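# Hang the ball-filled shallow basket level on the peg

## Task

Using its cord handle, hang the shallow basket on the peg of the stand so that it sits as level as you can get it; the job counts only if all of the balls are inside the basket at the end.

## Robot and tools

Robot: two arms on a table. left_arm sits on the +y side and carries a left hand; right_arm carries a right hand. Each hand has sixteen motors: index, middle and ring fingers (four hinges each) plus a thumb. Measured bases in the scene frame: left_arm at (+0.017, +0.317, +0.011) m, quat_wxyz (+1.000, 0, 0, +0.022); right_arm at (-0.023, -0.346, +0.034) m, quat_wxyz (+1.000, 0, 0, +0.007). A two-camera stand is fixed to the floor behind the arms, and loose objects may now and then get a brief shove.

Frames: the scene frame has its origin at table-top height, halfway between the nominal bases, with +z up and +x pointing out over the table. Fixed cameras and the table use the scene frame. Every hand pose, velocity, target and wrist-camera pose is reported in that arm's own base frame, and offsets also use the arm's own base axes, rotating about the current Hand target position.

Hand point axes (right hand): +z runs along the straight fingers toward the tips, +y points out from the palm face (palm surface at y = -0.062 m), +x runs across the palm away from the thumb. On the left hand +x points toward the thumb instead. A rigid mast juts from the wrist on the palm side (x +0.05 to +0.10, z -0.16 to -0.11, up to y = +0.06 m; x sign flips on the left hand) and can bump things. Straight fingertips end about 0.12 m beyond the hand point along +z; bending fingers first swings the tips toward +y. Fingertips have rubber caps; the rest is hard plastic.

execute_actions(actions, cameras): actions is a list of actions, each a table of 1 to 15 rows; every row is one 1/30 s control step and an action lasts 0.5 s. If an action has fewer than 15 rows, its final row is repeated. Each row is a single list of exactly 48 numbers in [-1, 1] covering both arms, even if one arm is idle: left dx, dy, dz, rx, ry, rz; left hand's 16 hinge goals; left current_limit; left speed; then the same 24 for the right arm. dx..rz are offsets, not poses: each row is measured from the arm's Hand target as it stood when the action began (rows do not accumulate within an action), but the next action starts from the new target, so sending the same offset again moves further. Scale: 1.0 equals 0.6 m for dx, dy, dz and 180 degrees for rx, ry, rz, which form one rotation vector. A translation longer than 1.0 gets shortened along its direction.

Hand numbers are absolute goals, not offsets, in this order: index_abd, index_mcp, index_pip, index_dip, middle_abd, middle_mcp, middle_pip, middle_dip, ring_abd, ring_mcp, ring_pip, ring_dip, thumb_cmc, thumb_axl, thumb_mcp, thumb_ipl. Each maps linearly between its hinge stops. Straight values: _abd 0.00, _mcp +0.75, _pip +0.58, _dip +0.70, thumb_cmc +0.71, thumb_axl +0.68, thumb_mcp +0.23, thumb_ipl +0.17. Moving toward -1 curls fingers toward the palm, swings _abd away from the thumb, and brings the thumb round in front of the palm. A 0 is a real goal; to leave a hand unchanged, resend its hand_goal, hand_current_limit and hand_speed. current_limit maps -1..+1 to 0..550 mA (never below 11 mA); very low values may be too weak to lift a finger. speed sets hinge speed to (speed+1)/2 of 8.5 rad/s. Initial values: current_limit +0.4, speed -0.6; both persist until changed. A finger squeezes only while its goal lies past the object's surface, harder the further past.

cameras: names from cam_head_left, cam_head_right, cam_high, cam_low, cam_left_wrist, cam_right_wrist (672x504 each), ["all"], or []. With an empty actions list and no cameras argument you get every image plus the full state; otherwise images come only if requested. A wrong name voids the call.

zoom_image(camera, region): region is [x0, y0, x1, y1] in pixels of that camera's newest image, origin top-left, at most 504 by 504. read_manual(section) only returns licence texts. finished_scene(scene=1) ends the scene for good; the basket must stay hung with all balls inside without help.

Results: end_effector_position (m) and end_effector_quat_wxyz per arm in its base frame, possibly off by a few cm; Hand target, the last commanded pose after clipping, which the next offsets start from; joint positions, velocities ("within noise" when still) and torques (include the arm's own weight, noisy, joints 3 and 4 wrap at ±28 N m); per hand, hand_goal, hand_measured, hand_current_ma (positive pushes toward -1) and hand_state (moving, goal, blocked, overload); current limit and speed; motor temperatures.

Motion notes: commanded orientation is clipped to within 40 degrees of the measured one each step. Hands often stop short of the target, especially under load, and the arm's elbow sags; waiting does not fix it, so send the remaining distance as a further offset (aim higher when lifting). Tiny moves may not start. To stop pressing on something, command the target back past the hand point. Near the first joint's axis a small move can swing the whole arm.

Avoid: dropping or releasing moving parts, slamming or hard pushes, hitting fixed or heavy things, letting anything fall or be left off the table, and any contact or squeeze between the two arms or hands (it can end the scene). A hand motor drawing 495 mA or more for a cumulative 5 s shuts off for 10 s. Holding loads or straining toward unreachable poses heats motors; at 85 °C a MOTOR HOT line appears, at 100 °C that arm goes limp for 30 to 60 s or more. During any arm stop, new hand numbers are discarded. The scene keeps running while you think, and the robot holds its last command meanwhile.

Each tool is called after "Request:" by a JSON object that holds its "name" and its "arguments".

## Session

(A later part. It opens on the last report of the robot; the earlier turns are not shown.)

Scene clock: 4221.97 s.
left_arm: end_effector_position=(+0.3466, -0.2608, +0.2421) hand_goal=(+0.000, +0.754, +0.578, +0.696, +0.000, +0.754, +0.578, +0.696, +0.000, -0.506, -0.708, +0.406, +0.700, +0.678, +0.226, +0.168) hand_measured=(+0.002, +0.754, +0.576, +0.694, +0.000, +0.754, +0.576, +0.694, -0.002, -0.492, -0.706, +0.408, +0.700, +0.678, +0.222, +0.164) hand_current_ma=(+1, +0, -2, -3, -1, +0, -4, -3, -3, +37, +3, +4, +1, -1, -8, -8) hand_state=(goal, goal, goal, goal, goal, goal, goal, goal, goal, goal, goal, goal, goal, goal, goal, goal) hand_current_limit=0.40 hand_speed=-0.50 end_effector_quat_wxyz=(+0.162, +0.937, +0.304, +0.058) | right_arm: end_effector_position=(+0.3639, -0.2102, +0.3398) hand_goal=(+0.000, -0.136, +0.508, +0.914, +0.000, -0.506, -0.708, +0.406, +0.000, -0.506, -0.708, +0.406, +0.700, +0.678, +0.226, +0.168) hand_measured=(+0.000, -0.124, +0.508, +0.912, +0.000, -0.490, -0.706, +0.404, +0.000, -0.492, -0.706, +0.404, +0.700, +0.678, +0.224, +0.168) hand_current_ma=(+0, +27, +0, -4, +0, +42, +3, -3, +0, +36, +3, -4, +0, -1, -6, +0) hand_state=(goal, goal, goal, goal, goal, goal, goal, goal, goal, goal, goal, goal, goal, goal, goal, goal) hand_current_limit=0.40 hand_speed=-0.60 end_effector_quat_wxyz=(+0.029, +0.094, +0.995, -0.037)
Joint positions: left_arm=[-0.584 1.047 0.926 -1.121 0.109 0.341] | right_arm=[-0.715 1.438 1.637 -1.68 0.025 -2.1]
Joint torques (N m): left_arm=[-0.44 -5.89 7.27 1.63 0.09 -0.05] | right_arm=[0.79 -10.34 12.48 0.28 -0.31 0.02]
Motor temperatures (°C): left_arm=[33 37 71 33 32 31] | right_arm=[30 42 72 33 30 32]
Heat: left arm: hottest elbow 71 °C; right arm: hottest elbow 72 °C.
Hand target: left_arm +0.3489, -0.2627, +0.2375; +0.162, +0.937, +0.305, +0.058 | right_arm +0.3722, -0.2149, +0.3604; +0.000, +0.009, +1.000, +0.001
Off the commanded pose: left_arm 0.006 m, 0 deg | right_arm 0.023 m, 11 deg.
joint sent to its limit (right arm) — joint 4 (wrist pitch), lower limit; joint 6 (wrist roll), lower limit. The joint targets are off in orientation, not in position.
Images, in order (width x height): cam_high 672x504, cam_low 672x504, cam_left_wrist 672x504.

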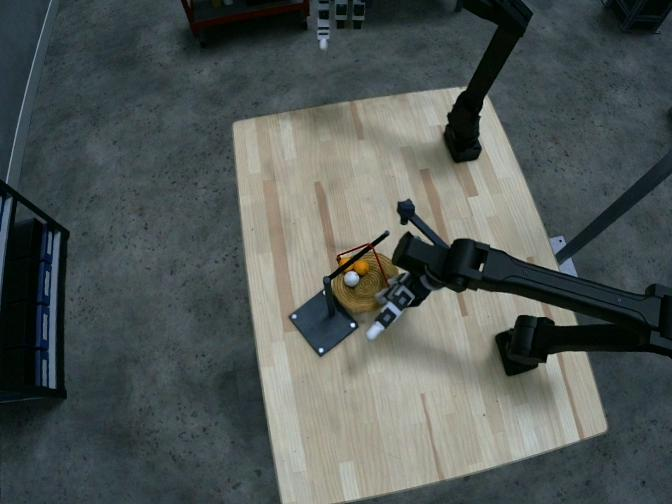

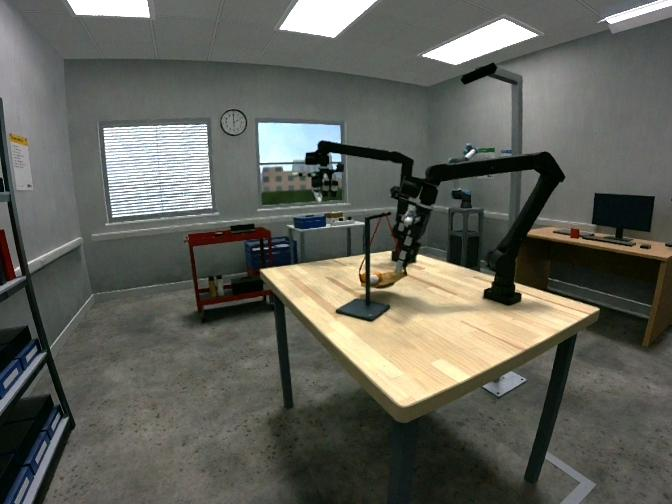

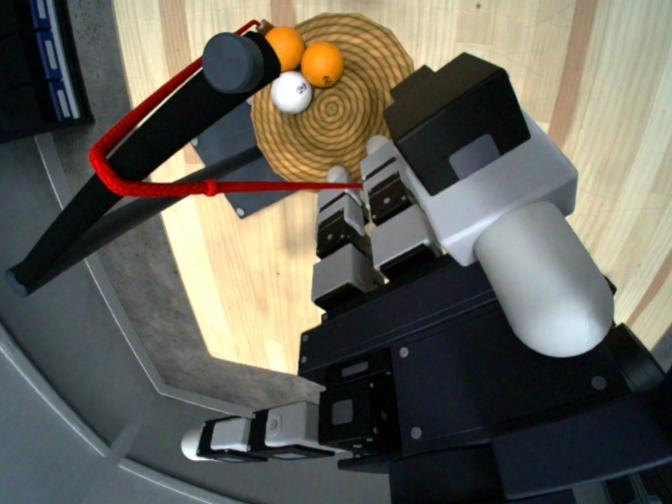

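Request:
{"name": "execute_actions", "arguments": {"actions": [[[-0.014,-0.010,0,0,0,0,0,0.753,0.577,0.696,0,0.753,0.577,0.696,0,-0.507,-0.708,0.406,0.7,0.677,0.226,0.168,0.4,-0.5,0,0,0,0,0,0,0,-0.137,0.508,0.913,0,-0.507,-0.708,0.406,0,-0.507,-0.708,0.406,0.7,0.678,0.226,0.168,0.4,-0.6]]], "cameras": ["cam_left_wrist","cam_low","cam_high"]}}

Request:
{"name": "zoom_image", "arguments": {"camera": "cam_low", "region": [355, 200, 455, 300]}}

Request:
{"name": "zoom_image", "arguments": {"camera": "cam_high", "region": [360, 260, 430, 330]}}

Request:
{"name": "zoom_image", "arguments": {"camera": "cam_left_wrist", "region": [310, 110, 420, 220]}}

Scene clock: 4232.63 s.
left_arm: end_effector_position=(+0.3407, -0.2661, +0.2382) hand_goal=(+0.000, +0.754, +0.578, +0.696, +0.000, +0.754, +0.578, +0.696, +0.000, -0.506, -0.708, +0.406, +0.700, +0.678, +0.226, +0.168) hand_measured=(+0.002, +0.754, +0.576, +0.694, +0.000, +0.754, +0.576, +0.694, -0.002, -0.492, -0.706, +0.408, +0.700, +0.678, +0.222, +0.164) hand_current_ma=(+1, +0, -2, -3, -1, +0, -4, -3, -3, +37, +3, +4, +1, -1, -8, -8) hand_state=(goal, goal, goal, goal, goal, goal, goal, goal, goal, goal, goal, goal, goal, goal, goal, goal) hand_current_limit=0.40 hand_speed=-0.50 end_effector_quat_wxyz=(+0.159, +0.938, +0.304, +0.056) | right_arm: end_effector_position=(+0.3639, -0.2102, +0.3398) hand_goal=(+0.000, -0.136, +0.508, +0.914, +0.000, -0.506, -0.708, +0.406, +0.000, -0.506, -0.708, +0.406, +0.700, +0.678, +0.226, +0.168) hand_measured=(+0.000, -0.124, +0.508, +0.912, +0.000, -0.490, -0.706, +0.404, +0.000, -0.492, -0.706, +0.404, +0.700, +0.678, +0.224, +0.168) hand_current_ma=(+0, +27, +0, -4, +0, +42, +3, -3, +0, +36, +3, -4, +0, -1, -6, +0) hand_state=(goal, goal, goal, goal, goal, goal, goal, goal, goal, goal, goal, goal, goal, goal, goal, goal) hand_current_limit=0.40 hand_speed=-0.60 end_effector_quat_wxyz=(+0.029, +0.094, +0.995, -0.037)
Joint positions: left_arm=[-0.61 1.047 0.92 -1.12 0.1 0.316] | right_arm=[-0.715 1.438 1.637 -1.68 0.025 -2.1]
Joint torques (N m): left_arm=[-1.26 -6.83 7.28 1.5 0.02 -0.11] | right_arm=[0.62 -10.46 12.48 0.24 -0.32 0]
Motor temperatures (°C): left_arm=[33 37 68 33 32 31] | right_arm=[30 42 72 33 30 32]
Heat: left arm: hottest elbow 68 °C; right arm: hottest elbow 72 °C.
Hand target: left_arm +0.3406, -0.2687, +0.2376; +0.162, +0.937, +0.305, +0.059 | right_arm +0.3722, -0.2149, +0.3604; +0.000, +0.009, +1.000, +0.001
Off the commanded pose: left_arm 0.003 m, 1 deg | right_arm 0.023 m, 11 deg.
joint sent to its limit (right arm) — joint 4 (wrist pitch), lower limit; joint 6 (wrist roll), lower limit. The joint targets are off in orientation, not in position.
Images, in order (width x height): cam_high 672x504, cam_low 672x504, cam_left_wrist 672x504.

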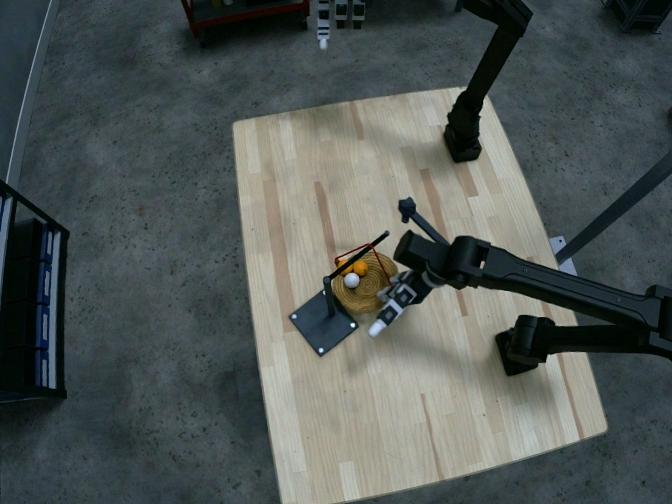

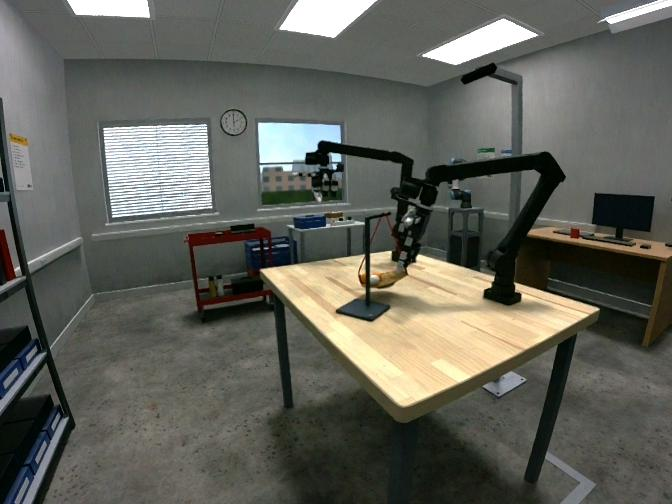

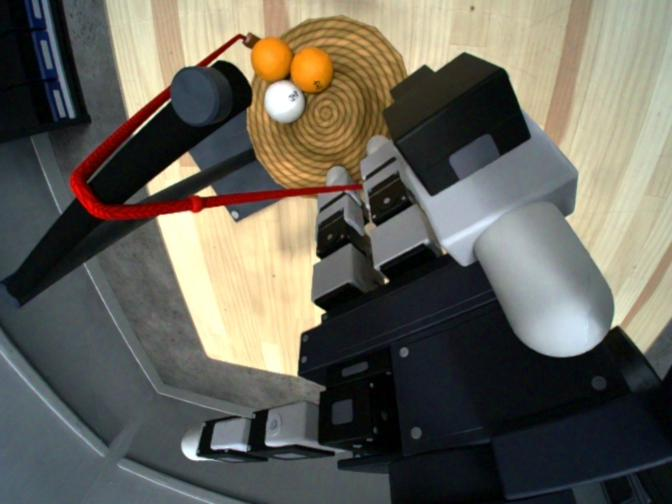

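Scaled by 5.040 from the camera's 672x504 image, which has a finer 960x720 frame.

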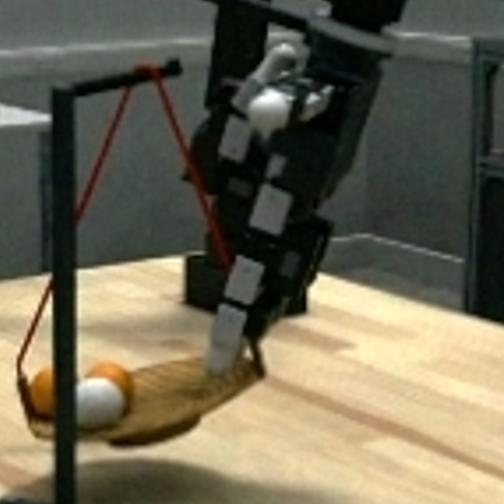

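Scaled by 7.200 from the camera's 672x504 image, which has a finer 960x720 frame.

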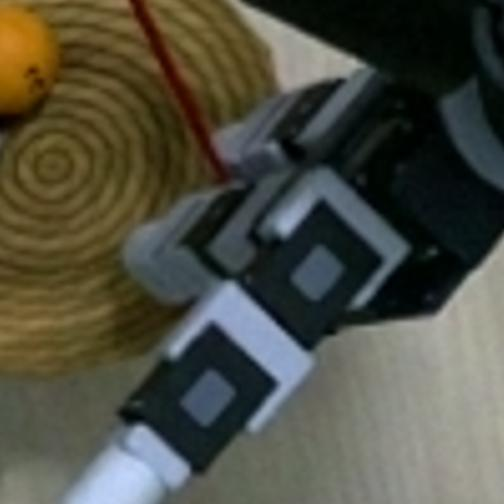

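Scaled by 4.582 from the camera's 672x504 image, which has a finer 960x720 frame.

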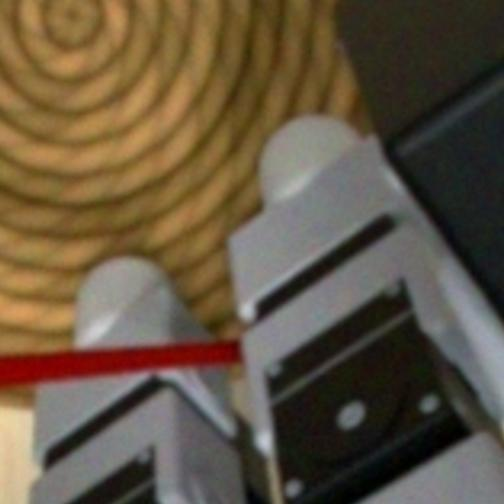

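Request:
{"name": "execute_actions", "arguments": {"actions": [[[0.014,0.010,0,0,0,0,0,0.753,0.577,0.696,0,0.753,0.577,0.696,0,-0.507,-0.708,0.406,0.7,0.677,0.226,0.168,0.4,-0.5,0,0,0,0,0,0,0,-0.137,0.508,0.913,0,-0.507,-0.708,0.406,0,-0.507,-0.708,0.406,0.7,0.678,0.226,0.168,0.4,-0.6]],[[0,0,-0.012,0,0,0,0,0.753,0.577,0.696,0,0.753,0.577,0.696,0,-0.507,-0.708,0.406,0.7,0.677,0.226,0.168,0.4,-0.5,0,0,0,0,0,0,0,-0.137,0.508,0.913,0,-0.507,-0.708,0.406,0,-0.507,-0.708,0.406,0.7,0.678,0.226,0.168,0.4,-0.6]]], "cameras": ["cam_left_wrist","cam_low","cam_high"]}}

Request:
{"name": "zoom_image", "arguments": {"camera": "cam_low", "region": [355, 200, 455, 300]}}

Request:
{"name": "zoom_image", "arguments": {"camera": "cam_high", "region": [320, 220, 420, 320]}}

Request:
{"name": "zoom_image", "arguments": {"camera": "cam_left_wrist", "region": [230, 0, 450, 240]}}

Scene clock: 4261.93 s.
left_arm: end_effector_position=(+0.3452, -0.2630, +0.2348) hand_goal=(+0.000, +0.754, +0.578, +0.696, +0.000, +0.754, +0.578, +0.696, +0.000, -0.506, -0.708, +0.406, +0.700, +0.678, +0.226, +0.168) hand_measured=(+0.002, +0.754, +0.576, +0.694, +0.000, +0.754, +0.576, +0.694, -0.002, -0.492, -0.706, +0.408, +0.700, +0.678, +0.222, +0.164) hand_current_ma=(+1, +0, -2, -3, -1, +0, -4, -3, -3, +37, +3, +4, +1, -1, -8, -8) hand_state=(goal, goal, goal, goal, goal, goal, goal, goal, goal, goal, goal, goal, goal, goal, goal, goal) hand_current_limit=0.40 hand_speed=-0.50 end_effector_quat_wxyz=(+0.162, +0.936, +0.306, +0.058) | right_arm: end_effector_position=(+0.3639, -0.2102, +0.3398) hand_goal=(+0.000, -0.136, +0.508, +0.914, +0.000, -0.506, -0.708, +0.406, +0.000, -0.506, -0.708, +0.406, +0.700, +0.678, +0.226, +0.168) hand_measured=(+0.000, -0.124, +0.508, +0.912, +0.000, -0.490, -0.706, +0.404, +0.000, -0.492, -0.706, +0.404, +0.700, +0.678, +0.224, +0.168) hand_current_ma=(+0, +27, +0, -4, +0, +42, +3, -3, +0, +36, +3, -4, +0, -1, -6, +0) hand_state=(goal, goal, goal, goal, goal, goal, goal, goal, goal, goal, goal, goal, goal, goal, goal, goal) hand_current_limit=0.40 hand_speed=-0.60 end_effector_quat_wxyz=(+0.029, +0.094, +0.995, -0.037)
Joint positions: left_arm=[-0.594 1.05 0.91 -1.101 0.106 0.327] | right_arm=[-0.715 1.438 1.637 -1.68 0.025 -2.1]
Joint torques (N m): left_arm=[0.38 -5.95 7.21 1.62 0.19 0.11] | right_arm=[0.73 -10.52 12.49 0.27 -0.32 0.02]
Motor temperatures (°C): left_arm=[33 36 64 33 32 31] | right_arm=[30 42 72 33 30 32]
Heat: left arm: hottest elbow 64 °C; right arm: hottest elbow 72 °C.
Hand target: left_arm +0.3490, -0.2627, +0.2303; +0.162, +0.937, +0.305, +0.058 | right_arm +0.3722, -0.2149, +0.3604; +0.000, +0.009, +1.000, +0.001
Off the commanded pose: left_arm 0.006 m, 0 deg | right_arm 0.023 m, 11 deg.
joint sent to its limit (right arm) — joint 4 (wrist pitch), lower limit; joint 6 (wrist roll), lower limit. The joint targets are off in orientation, not in position.
Images, in order (width x height): cam_high 672x504, cam_low 672x504, cam_left_wrist 672x504.

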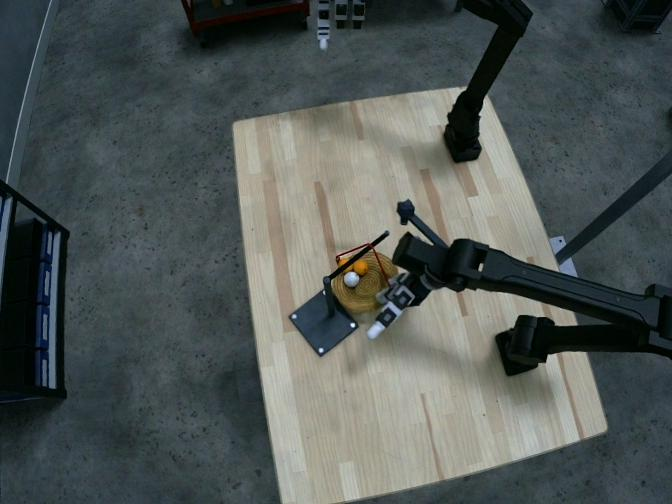

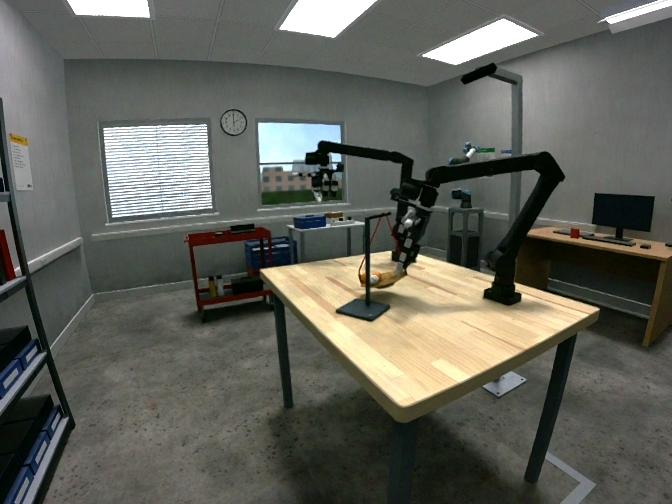

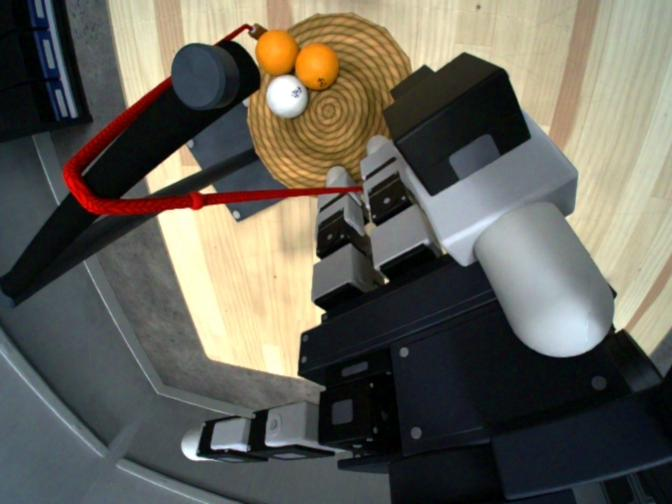

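Scaled by 5.040 from the camera's 672x504 image, which has a finer 960x720 frame.

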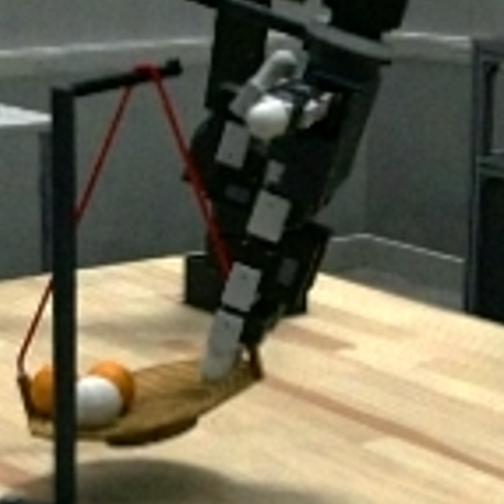

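Scaled by 5.040 from the camera's 672x504 image, which has a finer 960x720 frame.

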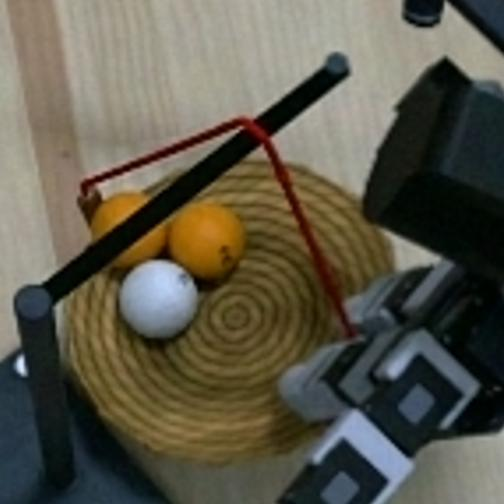

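Scaled by 2.100 from the camera's 672x504 image, which has a finer 960x720 frame.

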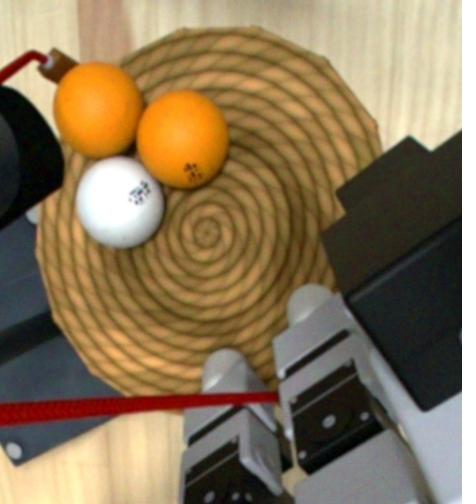

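Request:
{"name": "execute_actions", "arguments": {"actions": [[[0,0,-0.02,0,0,0,0,0.753,0.577,0.696,0,0.753,0.577,0.696,0,-0.507,-0.708,0.406,0.7,0.677,0.226,0.168,0.4,-0.5,0,0,0,0,0,0,0,-0.137,0.508,0.913,0,-0.507,-0.708,0.406,0,-0.507,-0.708,0.406,0.7,0.678,0.226,0.168,0.4,-0.6]]], "cameras": ["cam_left_wrist","cam_low","cam_high"]}}

Request:
{"name": "zoom_image", "arguments": {"camera": "cam_low", "region": [355, 200, 455, 300]}}

Request:
{"name": "zoom_image", "arguments": {"camera": "cam_high", "region": [320, 220, 420, 320]}}

Request:
{"name": "zoom_image", "arguments": {"camera": "cam_left_wrist", "region": [230, 0, 450, 240]}}

Scene clock: 4268.83 s.
left_arm: end_effector_position=(+0.3454, -0.2633, +0.2223) hand_goal=(+0.000, +0.754, +0.578, +0.696, +0.000, +0.754, +0.578, +0.696, +0.000, -0.506, -0.708, +0.406, +0.700, +0.678, +0.226, +0.168) hand_measured=(+0.002, +0.754, +0.576, +0.694, +0.000, +0.754, +0.576, +0.694, -0.002, -0.492, -0.706, +0.408, +0.700, +0.678, +0.222, +0.164) hand_current_ma=(+1, -1, -2, -3, -1, +0, -4, -3, -3, +37, +3, +4, +1, -1, -8, -8) hand_state=(goal, goal, goal, goal, goal, goal, goal, goal, goal, goal, goal, goal, goal, goal, goal, goal) hand_current_limit=0.40 hand_speed=-0.50 end_effector_quat_wxyz=(+0.162, +0.937, +0.306, +0.058) | right_arm: end_effector_position=(+0.3639, -0.2102, +0.3398) hand_goal=(+0.000, -0.136, +0.508, +0.914, +0.000, -0.506, -0.708, +0.406, +0.000, -0.506, -0.708, +0.406, +0.700, +0.678, +0.226, +0.168) hand_measured=(+0.000, -0.124, +0.508, +0.912, +0.000, -0.490, -0.706, +0.404, +0.000, -0.492, -0.706, +0.404, +0.700, +0.678, +0.224, +0.168) hand_current_ma=(+0, +27, +0, -4, +0, +42, +3, -3, +0, +36, +3, -4, +0, -1, -6, +0) hand_state=(goal, goal, goal, goal, goal, goal, goal, goal, goal, goal, goal, goal, goal, goal, goal, goal) hand_current_limit=0.40 hand_speed=-0.60 end_effector_quat_wxyz=(+0.029, +0.094, +0.995, -0.037)
Joint positions: left_arm=[-0.594 1.058 0.881 -1.066 0.106 0.328] | right_arm=[-0.715 1.438 1.637 -1.68 0.025 -2.1]
Joint torques (N m): left_arm=[0.5 -6.07 7.3 1.62 0.22 0.11] | right_arm=[0.62 -10.46 12.53 0.31 -0.33 0.03]
Motor temperatures (°C): left_arm=[33 36 63 33 32 31] | right_arm=[30 42 72 33 30 32]
Heat: left arm: hottest elbow 63 °C; right arm: hottest elbow 72 °C.
Hand target: left_arm +0.3491, -0.2627, +0.2184; +0.162, +0.937, +0.305, +0.059 | right_arm +0.3722, -0.2149, +0.3604; +0.000, +0.009, +1.000, +0.001
Off the commanded pose: left_arm 0.005 m, 0 deg | right_arm 0.023 m, 11 deg.
joint sent to its limit (right arm) — joint 4 (wrist pitch), lower limit; joint 6 (wrist roll), lower limit. The joint targets are off in orientation, not in position.
Images, in order (width x height): cam_high 672x504, cam_low 672x504, cam_left_wrist 672x504.

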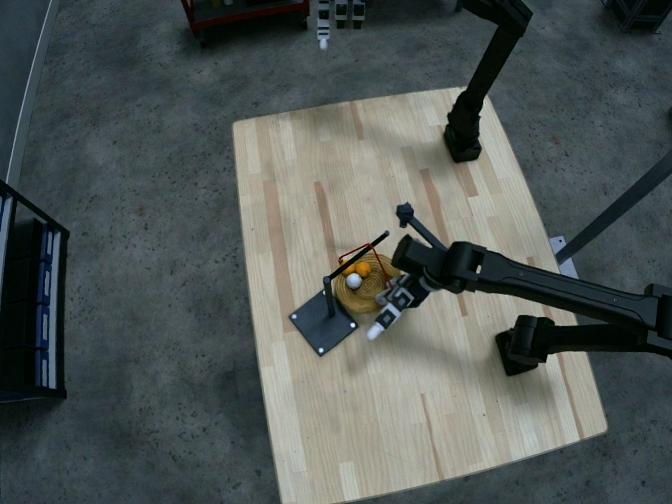

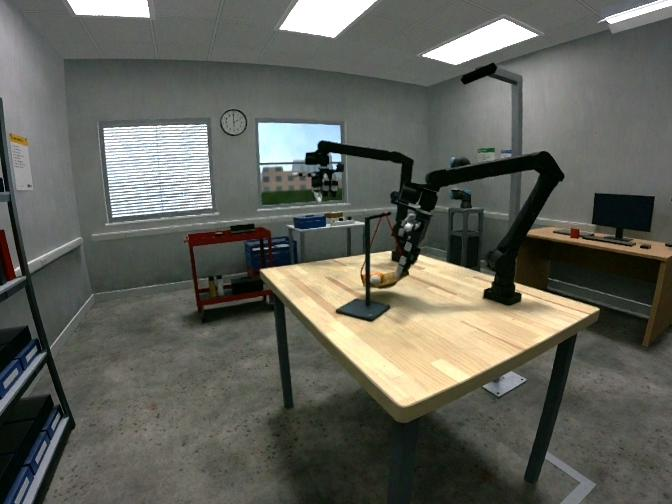

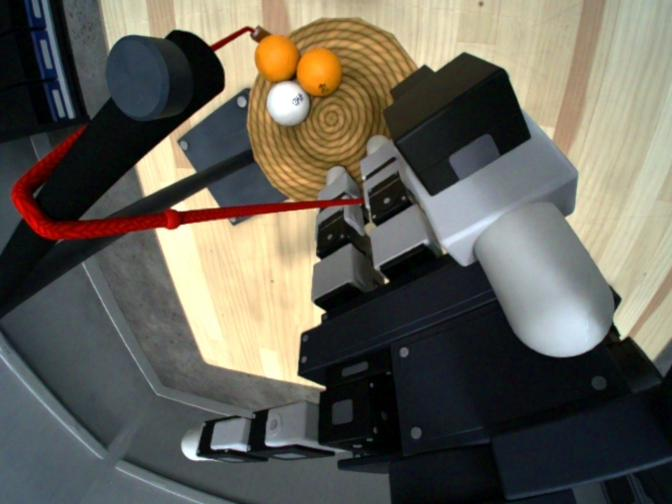

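Scaled by 5.040 from the camera's 672x504 image, which has a finer 960x720 frame.

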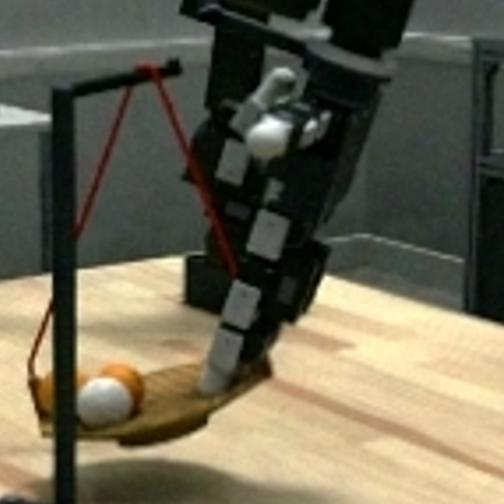

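Scaled by 5.040 from the camera's 672x504 image, which has a finer 960x720 frame.

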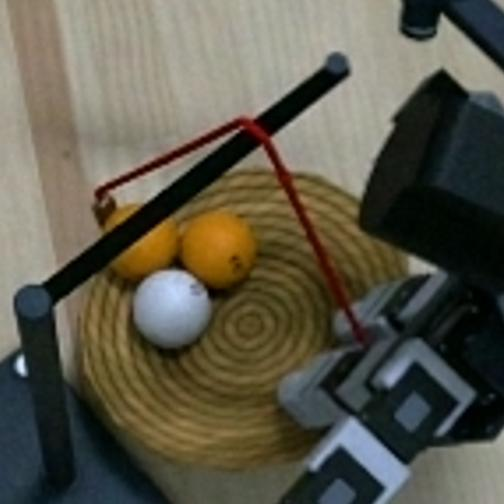

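Scaled by 2.100 from the camera's 672x504 image, which has a finer 960x720 frame.

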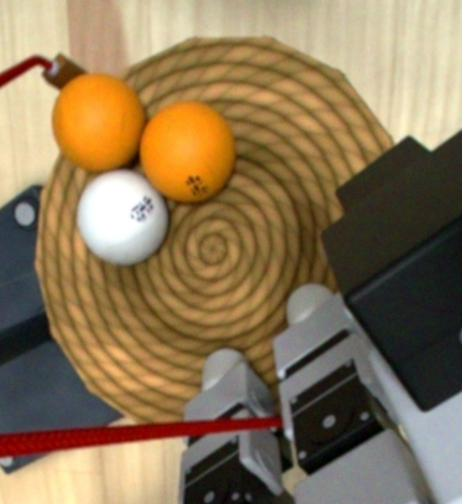

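Request:
{"name": "execute_actions", "arguments": {"actions": [[[0,0,0.03,0,0,0,0,0.753,0.577,0.696,0,0.753,0.577,0.696,0,-0.507,-0.708,0.406,0.7,0.677,0.226,0.168,0.4,-0.5,0,0,0,0,0,0,0,-0.137,0.508,0.913,0,-0.507,-0.708,0.406,0,-0.507,-0.708,0.406,0.7,0.678,0.226,0.168,0.4,-0.6]],[[0,0,0.03,0,0,0,0,0.753,0.577,0.696,0,0.753,0.577,0.696,0,-0.507,-0.708,0.406,0.7,0.677,0.226,0.168,0.4,-0.5,0,0,0,0,0,0,0,-0.137,0.508,0.913,0,-0.507,-0.708,0.406,0,-0.507,-0.708,0.406,0.7,0.678,0.226,0.168,0.4,-0.6]],[[0,0,0.02,0,0,0,0,0.753,0.577,0.696,0,0.753,0.577,0.696,0,-0.507,-0.708,0.406,0.7,0.677,0.226,0.168,0.4,-0.5,0,0,0,0,0,0,0,-0.137,0.508,0.913,0,-0.507,-0.708,0.406,0,-0.507,-0.708,0.406,0.7,0.678,0.226,0.168,0.4,-0.6]]], "cameras": ["cam_left_wrist","cam_low"]}}

Request:
{"name": "zoom_image", "arguments": {"camera": "cam_low", "region": [355, 200, 455, 300]}}

Scene clock: 4318.13 s.
left_arm: end_effector_position=(+0.3366, -0.2578, +0.2294) hand_goal=(+0.000, +0.754, +0.578, +0.696, +0.000, +0.754, +0.578, +0.696, +0.000, -0.506, -0.708, +0.406, +0.700, +0.678, +0.226, +0.168) hand_measured=(+0.002, +0.752, +0.576, +0.694, +0.000, +0.752, +0.576, +0.694, -0.002, -0.492, -0.706, +0.408, +0.700, +0.678, +0.222, +0.164) hand_current_ma=(+1, -2, -3, -3, -1, -2, -5, -3, -3, +37, +3, +4, +1, -1, -8, -8) hand_state=(goal, goal, goal, goal, goal, goal, goal, goal, goal, goal, goal, goal, goal, goal, goal, goal) hand_current_limit=0.40 hand_speed=-0.50 end_effector_quat_wxyz=(+0.138, +0.941, +0.308, +0.038) | right_arm: end_effector_position=(+0.3639, -0.2102, +0.3398) hand_goal=(+0.000, -0.136, +0.508, +0.914, +0.000, -0.506, -0.708, +0.406, +0.000, -0.506, -0.708, +0.406, +0.700, +0.678, +0.226, +0.168) hand_measured=(+0.000, -0.124, +0.508, +0.912, +0.000, -0.490, -0.706, +0.404, +0.000, -0.492, -0.706, +0.404, +0.700, +0.678, +0.224, +0.168) hand_current_ma=(+0, +27, +0, -4, +0, +42, +3, -3, +0, +36, +3, -4, +0, -1, -6, +0) hand_state=(goal, goal, goal, goal, goal, goal, goal, goal, goal, goal, goal, goal, goal, goal, goal, goal) hand_current_limit=0.40 hand_speed=-0.60 end_effector_quat_wxyz=(+0.029, +0.094, +0.995, -0.037)
Joint positions: left_arm=[-0.594 1.058 0.926 -1.172 0.107 0.329] | right_arm=[-0.715 1.438 1.637 -1.68 0.025 -2.1]
Joint torques (N m): left_arm=[-0.09 -7.71 12.22 0.36 0.13 0.07] | right_arm=[0.79 -10.52 12.51 0.27 -0.32 0.01]
Motor temperatures (°C): left_arm=[33 36 60 33 32 31] | right_arm=[30 42 72 33 30 32]
Heat: left arm: hottest elbow 60 °C; right arm: hottest elbow 72 °C.
Hand target: left_arm +0.3490, -0.2627, +0.2663; +0.162, +0.937, +0.305, +0.058 | right_arm +0.3722, -0.2149, +0.3604; +0.000, +0.009, +1.000, +0.001
Off the commanded pose: left_arm 0.039 m, 4 deg | right_arm 0.023 m, 11 deg.
joint sent to its limit (right arm) — joint 4 (wrist pitch), lower limit; joint 6 (wrist roll), lower limit. The joint targets are off in orientation, not in position.
Images, in order (width x height): cam_low 672x504, cam_left_wrist 672x504.

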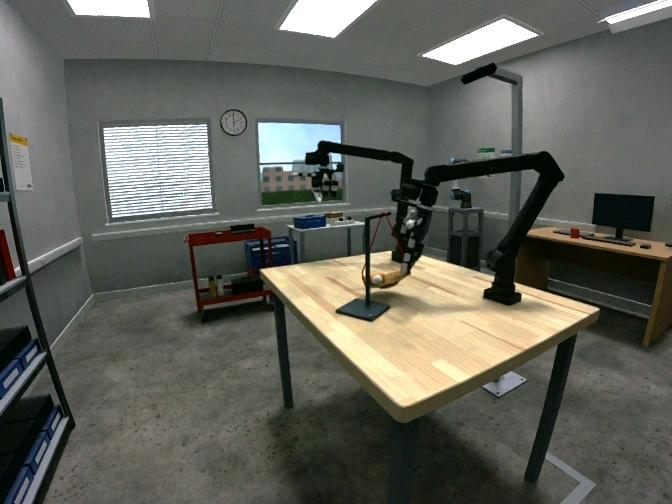

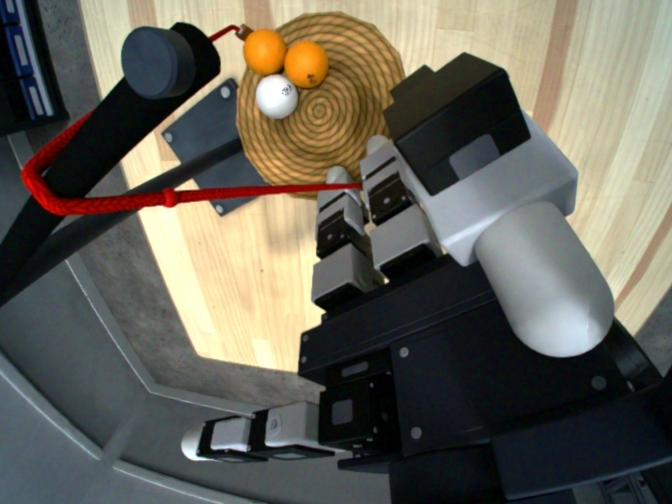

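Scaled by 5.040 from the camera's 672x504 image, which has a finer 960x720 frame.

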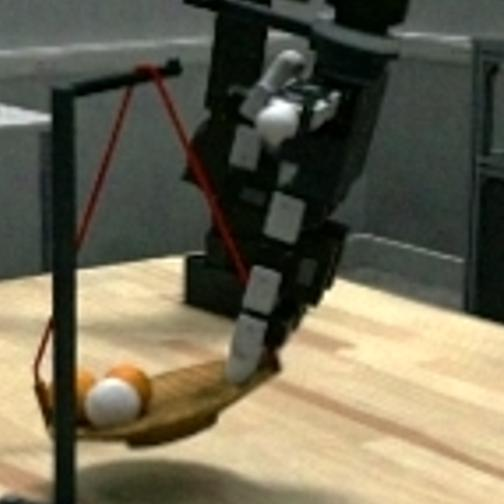

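Request:
{"name": "execute_actions", "arguments": {"actions": [[[0,0,0.02,0,0,0,0,0.753,0.577,0.696,0,0.753,0.577,0.696,0,-0.507,-0.708,0.406,0.7,0.677,0.226,0.168,0.4,-0.5,0,0,0,0,0,0,0,-0.137,0.508,0.913,0,-0.507,-0.708,0.406,0,-0.507,-0.708,0.406,0.7,0.678,0.226,0.168,0.4,-0.6]],[[0,0,0.02,0,0,0,0,0.753,0.577,0.696,0,0.753,0.577,0.696,0,-0.507,-0.708,0.406,0.7,0.677,0.226,0.168,0.4,-0.5,0,0,0,0,0,0,0,-0.137,0.508,0.913,0,-0.507,-0.708,0.406,0,-0.507,-0.708,0.406,0.7,0.678,0.226,0.168,0.4,-0.6]]], "cameras": ["cam_left_wrist","cam_low","cam_high"]}}

Request:
{"name": "zoom_image", "arguments": {"camera": "cam_low", "region": [355, 200, 455, 300]}}

Request:
{"name": "zoom_image", "arguments": {"camera": "cam_left_wrist", "region": [310, 110, 420, 220]}}

Request:
{"name": "zoom_image", "arguments": {"camera": "cam_high", "region": [320, 220, 420, 320]}}

Scene clock: 4328.47 s.
left_arm: end_effector_position=(+0.3376, -0.2585, +0.2529) hand_goal=(+0.000, +0.754, +0.578, +0.696, +0.000, +0.754, +0.578, +0.696, +0.000, -0.506, -0.708, +0.406, +0.700, +0.678, +0.226, +0.168) hand_measured=(+0.002, +0.754, +0.576, +0.694, +0.000, +0.752, +0.576, +0.694, -0.002, -0.492, -0.706, +0.408, +0.700, +0.678, +0.222, +0.164) hand_current_ma=(+1, -1, -3, -3, -1, -1, -4, -3, -3, +37, +3, +4, +1, -1, -8, -8) hand_state=(goal, goal, goal, goal, goal, goal, goal, goal, goal, goal, goal, goal, goal, goal, goal, goal) hand_current_limit=0.40 hand_speed=-0.50 end_effector_quat_wxyz=(+0.137, +0.941, +0.308, +0.038) | right_arm: end_effector_position=(+0.3639, -0.2102, +0.3398) hand_goal=(+0.000, -0.136, +0.508, +0.914, +0.000, -0.506, -0.708, +0.406, +0.000, -0.506, -0.708, +0.406, +0.700, +0.678, +0.226, +0.168) hand_measured=(+0.000, -0.124, +0.508, +0.912, +0.000, -0.490, -0.706, +0.404, +0.000, -0.492, -0.706, +0.404, +0.700, +0.678, +0.224, +0.168) hand_current_ma=(+0, +27, +0, -4, +0, +42, +3, -3, +0, +36, +3, -4, +0, -1, -6, +0) hand_state=(goal, goal, goal, goal, goal, goal, goal, goal, goal, goal, goal, goal, goal, goal, goal, goal) hand_current_limit=0.40 hand_speed=-0.60 end_effector_quat_wxyz=(+0.029, +0.094, +0.995, -0.037)
Joint positions: left_arm=[-0.594 1.055 0.987 -1.237 0.107 0.329] | right_arm=[-0.715 1.438 1.637 -1.68 0.025 -2.1]
Joint torques (N m): left_arm=[0.62 -7.65 12.29 0.53 0.16 0.08] | right_arm=[0.73 -10.52 12.52 0.25 -0.33 -0.01]
Motor temperatures (°C): left_arm=[33 36 61 33 32 31] | right_arm=[30 42 72 33 30 32]
Heat: left arm: hottest elbow 61 °C; right arm: hottest elbow 72 °C.
Hand target: left_arm +0.3490, -0.2627, +0.2903; +0.162, +0.937, +0.305, +0.058 | right_arm +0.3722, -0.2149, +0.3604; +0.000, +0.009, +1.000, +0.001
Off the commanded pose: left_arm 0.039 m, 4 deg | right_arm 0.023 m, 11 deg.
joint sent to its limit (right arm) — joint 4 (wrist pitch), lower limit; joint 6 (wrist roll), lower limit. The joint targets are off in orientation, not in position.
Images, in order (width x height): cam_high 672x504, cam_low 672x504, cam_left_wrist 672x504.

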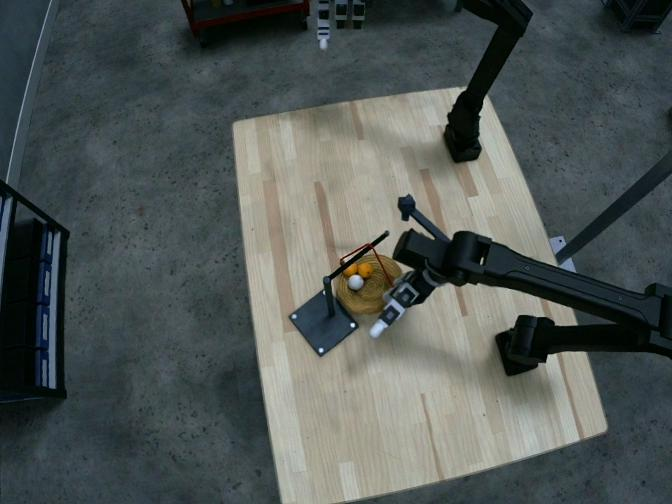

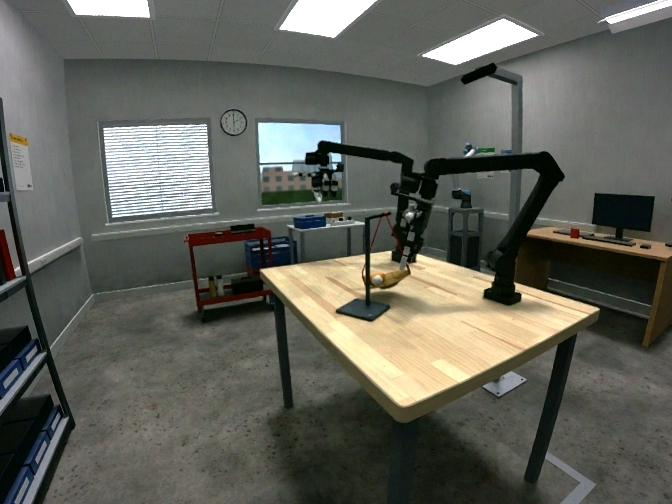

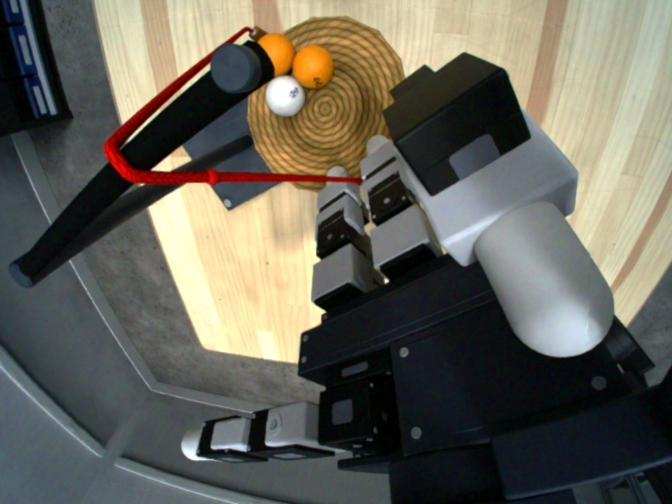

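Scaled by 5.040 from the camera's 672x504 image, which has a finer 960x720 frame.

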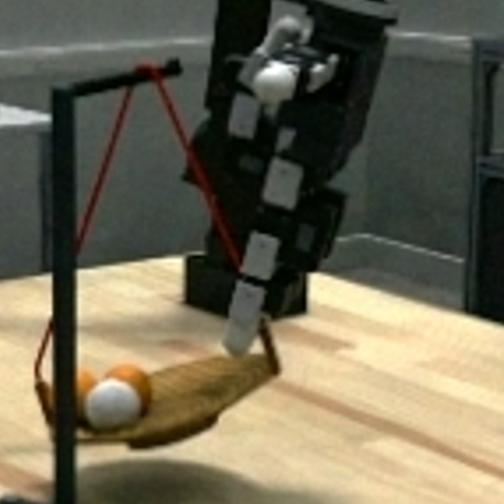

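Scaled by 4.582 from the camera's 672x504 image, which has a finer 960x720 frame.

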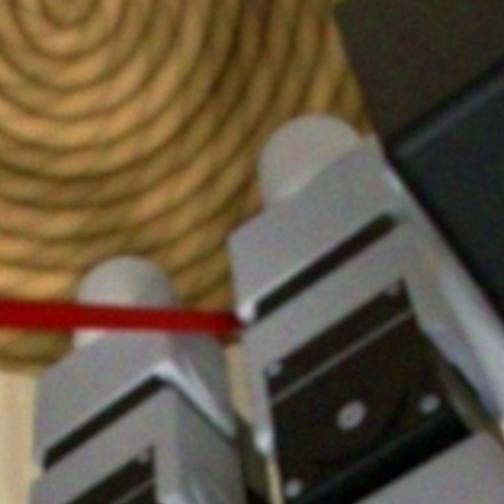

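Scaled by 5.040 from the camera's 672x504 image, which has a finer 960x720 frame.

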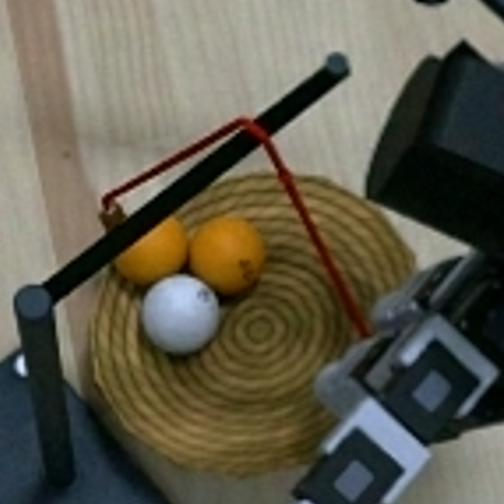

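Request:
{"name": "execute_actions", "arguments": {"actions": [[[0,0,0.02,0,0,0,0,0.753,0.577,0.696,0,0.753,0.577,0.696,0,-0.507,-0.708,0.406,0.7,0.677,0.226,0.168,0.4,-0.5,0,0,0,0,0,0,0,-0.137,0.508,0.913,0,-0.507,-0.708,0.406,0,-0.507,-0.708,0.406,0.7,0.678,0.226,0.168,0.4,-0.6]]], "cameras": ["cam_left_wrist","cam_low","cam_high"]}}

Request:
{"name": "zoom_image", "arguments": {"camera": "cam_low", "region": [355, 200, 455, 300]}}

Request:
{"name": "zoom_image", "arguments": {"camera": "cam_left_wrist", "region": [310, 110, 420, 220]}}

Request:
{"name": "zoom_image", "arguments": {"camera": "cam_high", "region": [320, 220, 420, 320]}}

Scene clock: 4346.70 s.
left_arm: end_effector_position=(+0.3382, -0.2589, +0.2651) hand_goal=(+0.000, +0.754, +0.578, +0.696, +0.000, +0.754, +0.578, +0.696, +0.000, -0.506, -0.708, +0.406, +0.700, +0.678, +0.226, +0.168) hand_measured=(+0.002, +0.754, +0.576, +0.694, +0.000, +0.754, +0.576, +0.694, -0.002, -0.492, -0.706, +0.408, +0.700, +0.678, +0.222, +0.164) hand_current_ma=(+1, -1, -3, -3, -1, -1, -4, -3, -3, +37, +3, +4, +1, -1, -8, -8) hand_state=(goal, goal, goal, goal, goal, goal, goal, goal, goal, goal, goal, goal, goal, goal, goal, goal) hand_current_limit=0.40 hand_speed=-0.50 end_effector_quat_wxyz=(+0.137, +0.941, +0.308, +0.038) | right_arm: end_effector_position=(+0.3639, -0.2102, +0.3398) hand_goal=(+0.000, -0.136, +0.508, +0.914, +0.000, -0.506, -0.708, +0.406, +0.000, -0.506, -0.708, +0.406, +0.700, +0.678, +0.226, +0.168) hand_measured=(+0.000, -0.124, +0.508, +0.912, +0.000, -0.490, -0.706, +0.404, +0.000, -0.492, -0.706, +0.404, +0.700, +0.678, +0.224, +0.168) hand_current_ma=(+0, +27, +0, -4, +0, +42, +3, -3, +0, +36, +3, -4, +0, -1, -6, +0) hand_state=(goal, goal, goal, goal, goal, goal, goal, goal, goal, goal, goal, goal, goal, goal, goal, goal) hand_current_limit=0.40 hand_speed=-0.60 end_effector_quat_wxyz=(+0.029, +0.094, +0.995, -0.037)
Joint positions: left_arm=[-0.594 1.055 1.018 -1.268 0.107 0.329] | right_arm=[-0.715 1.438 1.637 -1.68 0.025 -2.1]
Joint torques (N m): left_arm=[-0.03 -7.94 12.36 0.46 0.14 0.08] | right_arm=[0.62 -10.52 12.51 0.27 -0.32 0]
Motor temperatures (°C): left_arm=[33 37 65 33 32 31] | right_arm=[30 42 72 33 30 32]
Heat: left arm: hottest elbow 65 °C; right arm: hottest elbow 72 °C.
Hand target: left_arm +0.3490, -0.2627, +0.3023; +0.162, +0.937, +0.305, +0.058 | right_arm +0.3722, -0.2149, +0.3604; +0.000, +0.009, +1.000, +0.001
Off the commanded pose: left_arm 0.039 m, 4 deg | right_arm 0.023 m, 11 deg.
joint sent to its limit (right arm) — joint 4 (wrist pitch), lower limit; joint 6 (wrist roll), lower limit. The joint targets are off in orientation, not in position.
Images, in order (width x height): cam_high 672x504, cam_low 672x504, cam_left_wrist 672x504.

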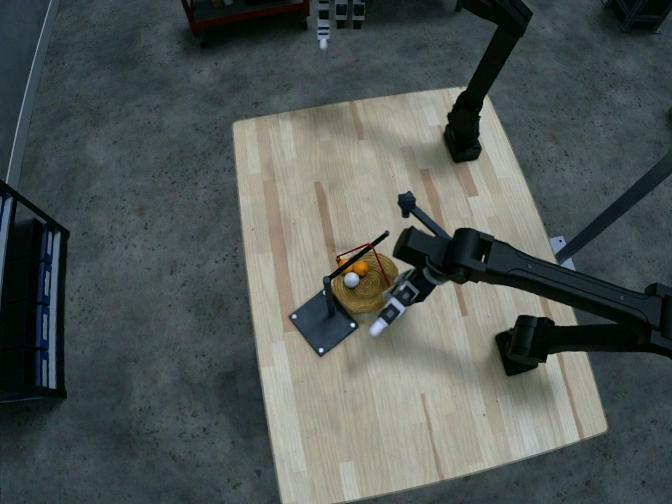

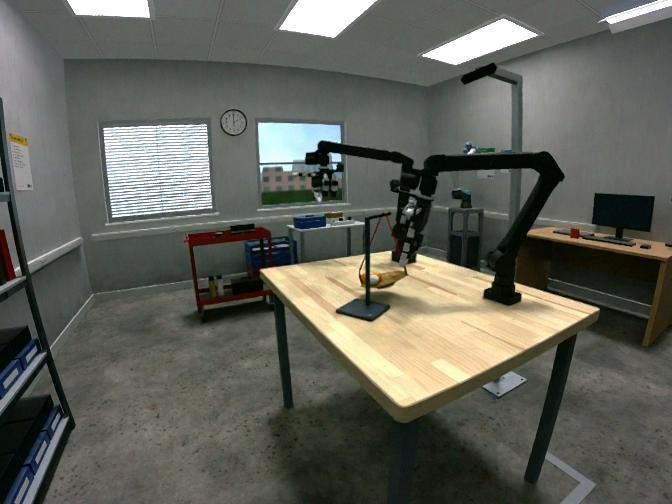

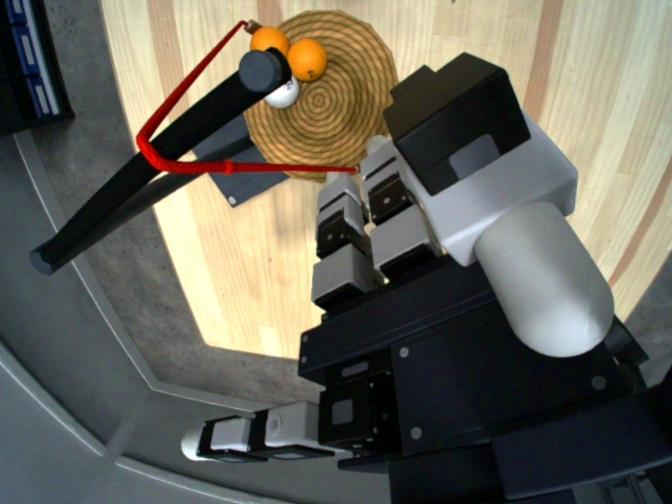

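Scaled by 5.040 from the camera's 672x504 image, which has a finer 960x720 frame.

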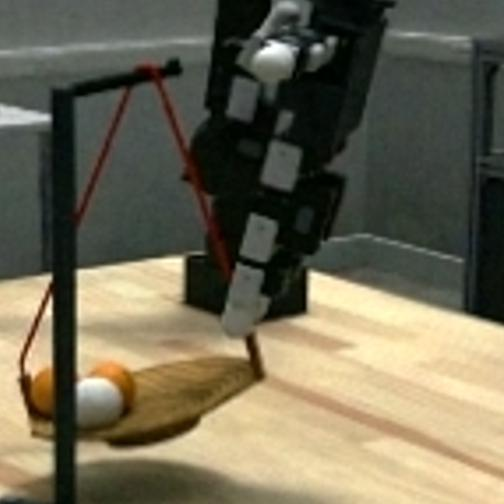

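Scaled by 4.582 from the camera's 672x504 image, which has a finer 960x720 frame.

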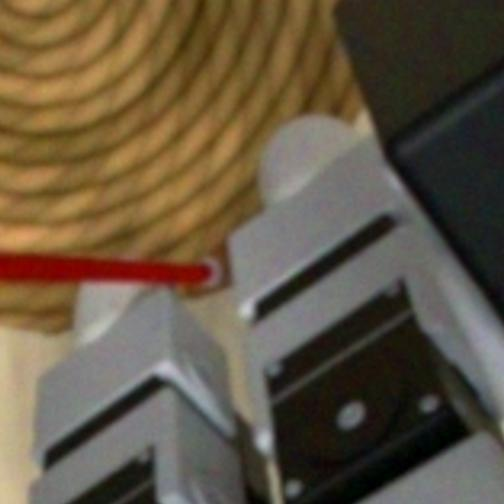

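Scaled by 5.040 from the camera's 672x504 image, which has a finer 960x720 frame.

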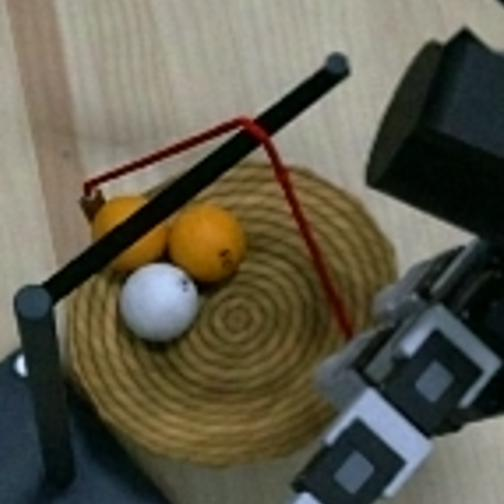

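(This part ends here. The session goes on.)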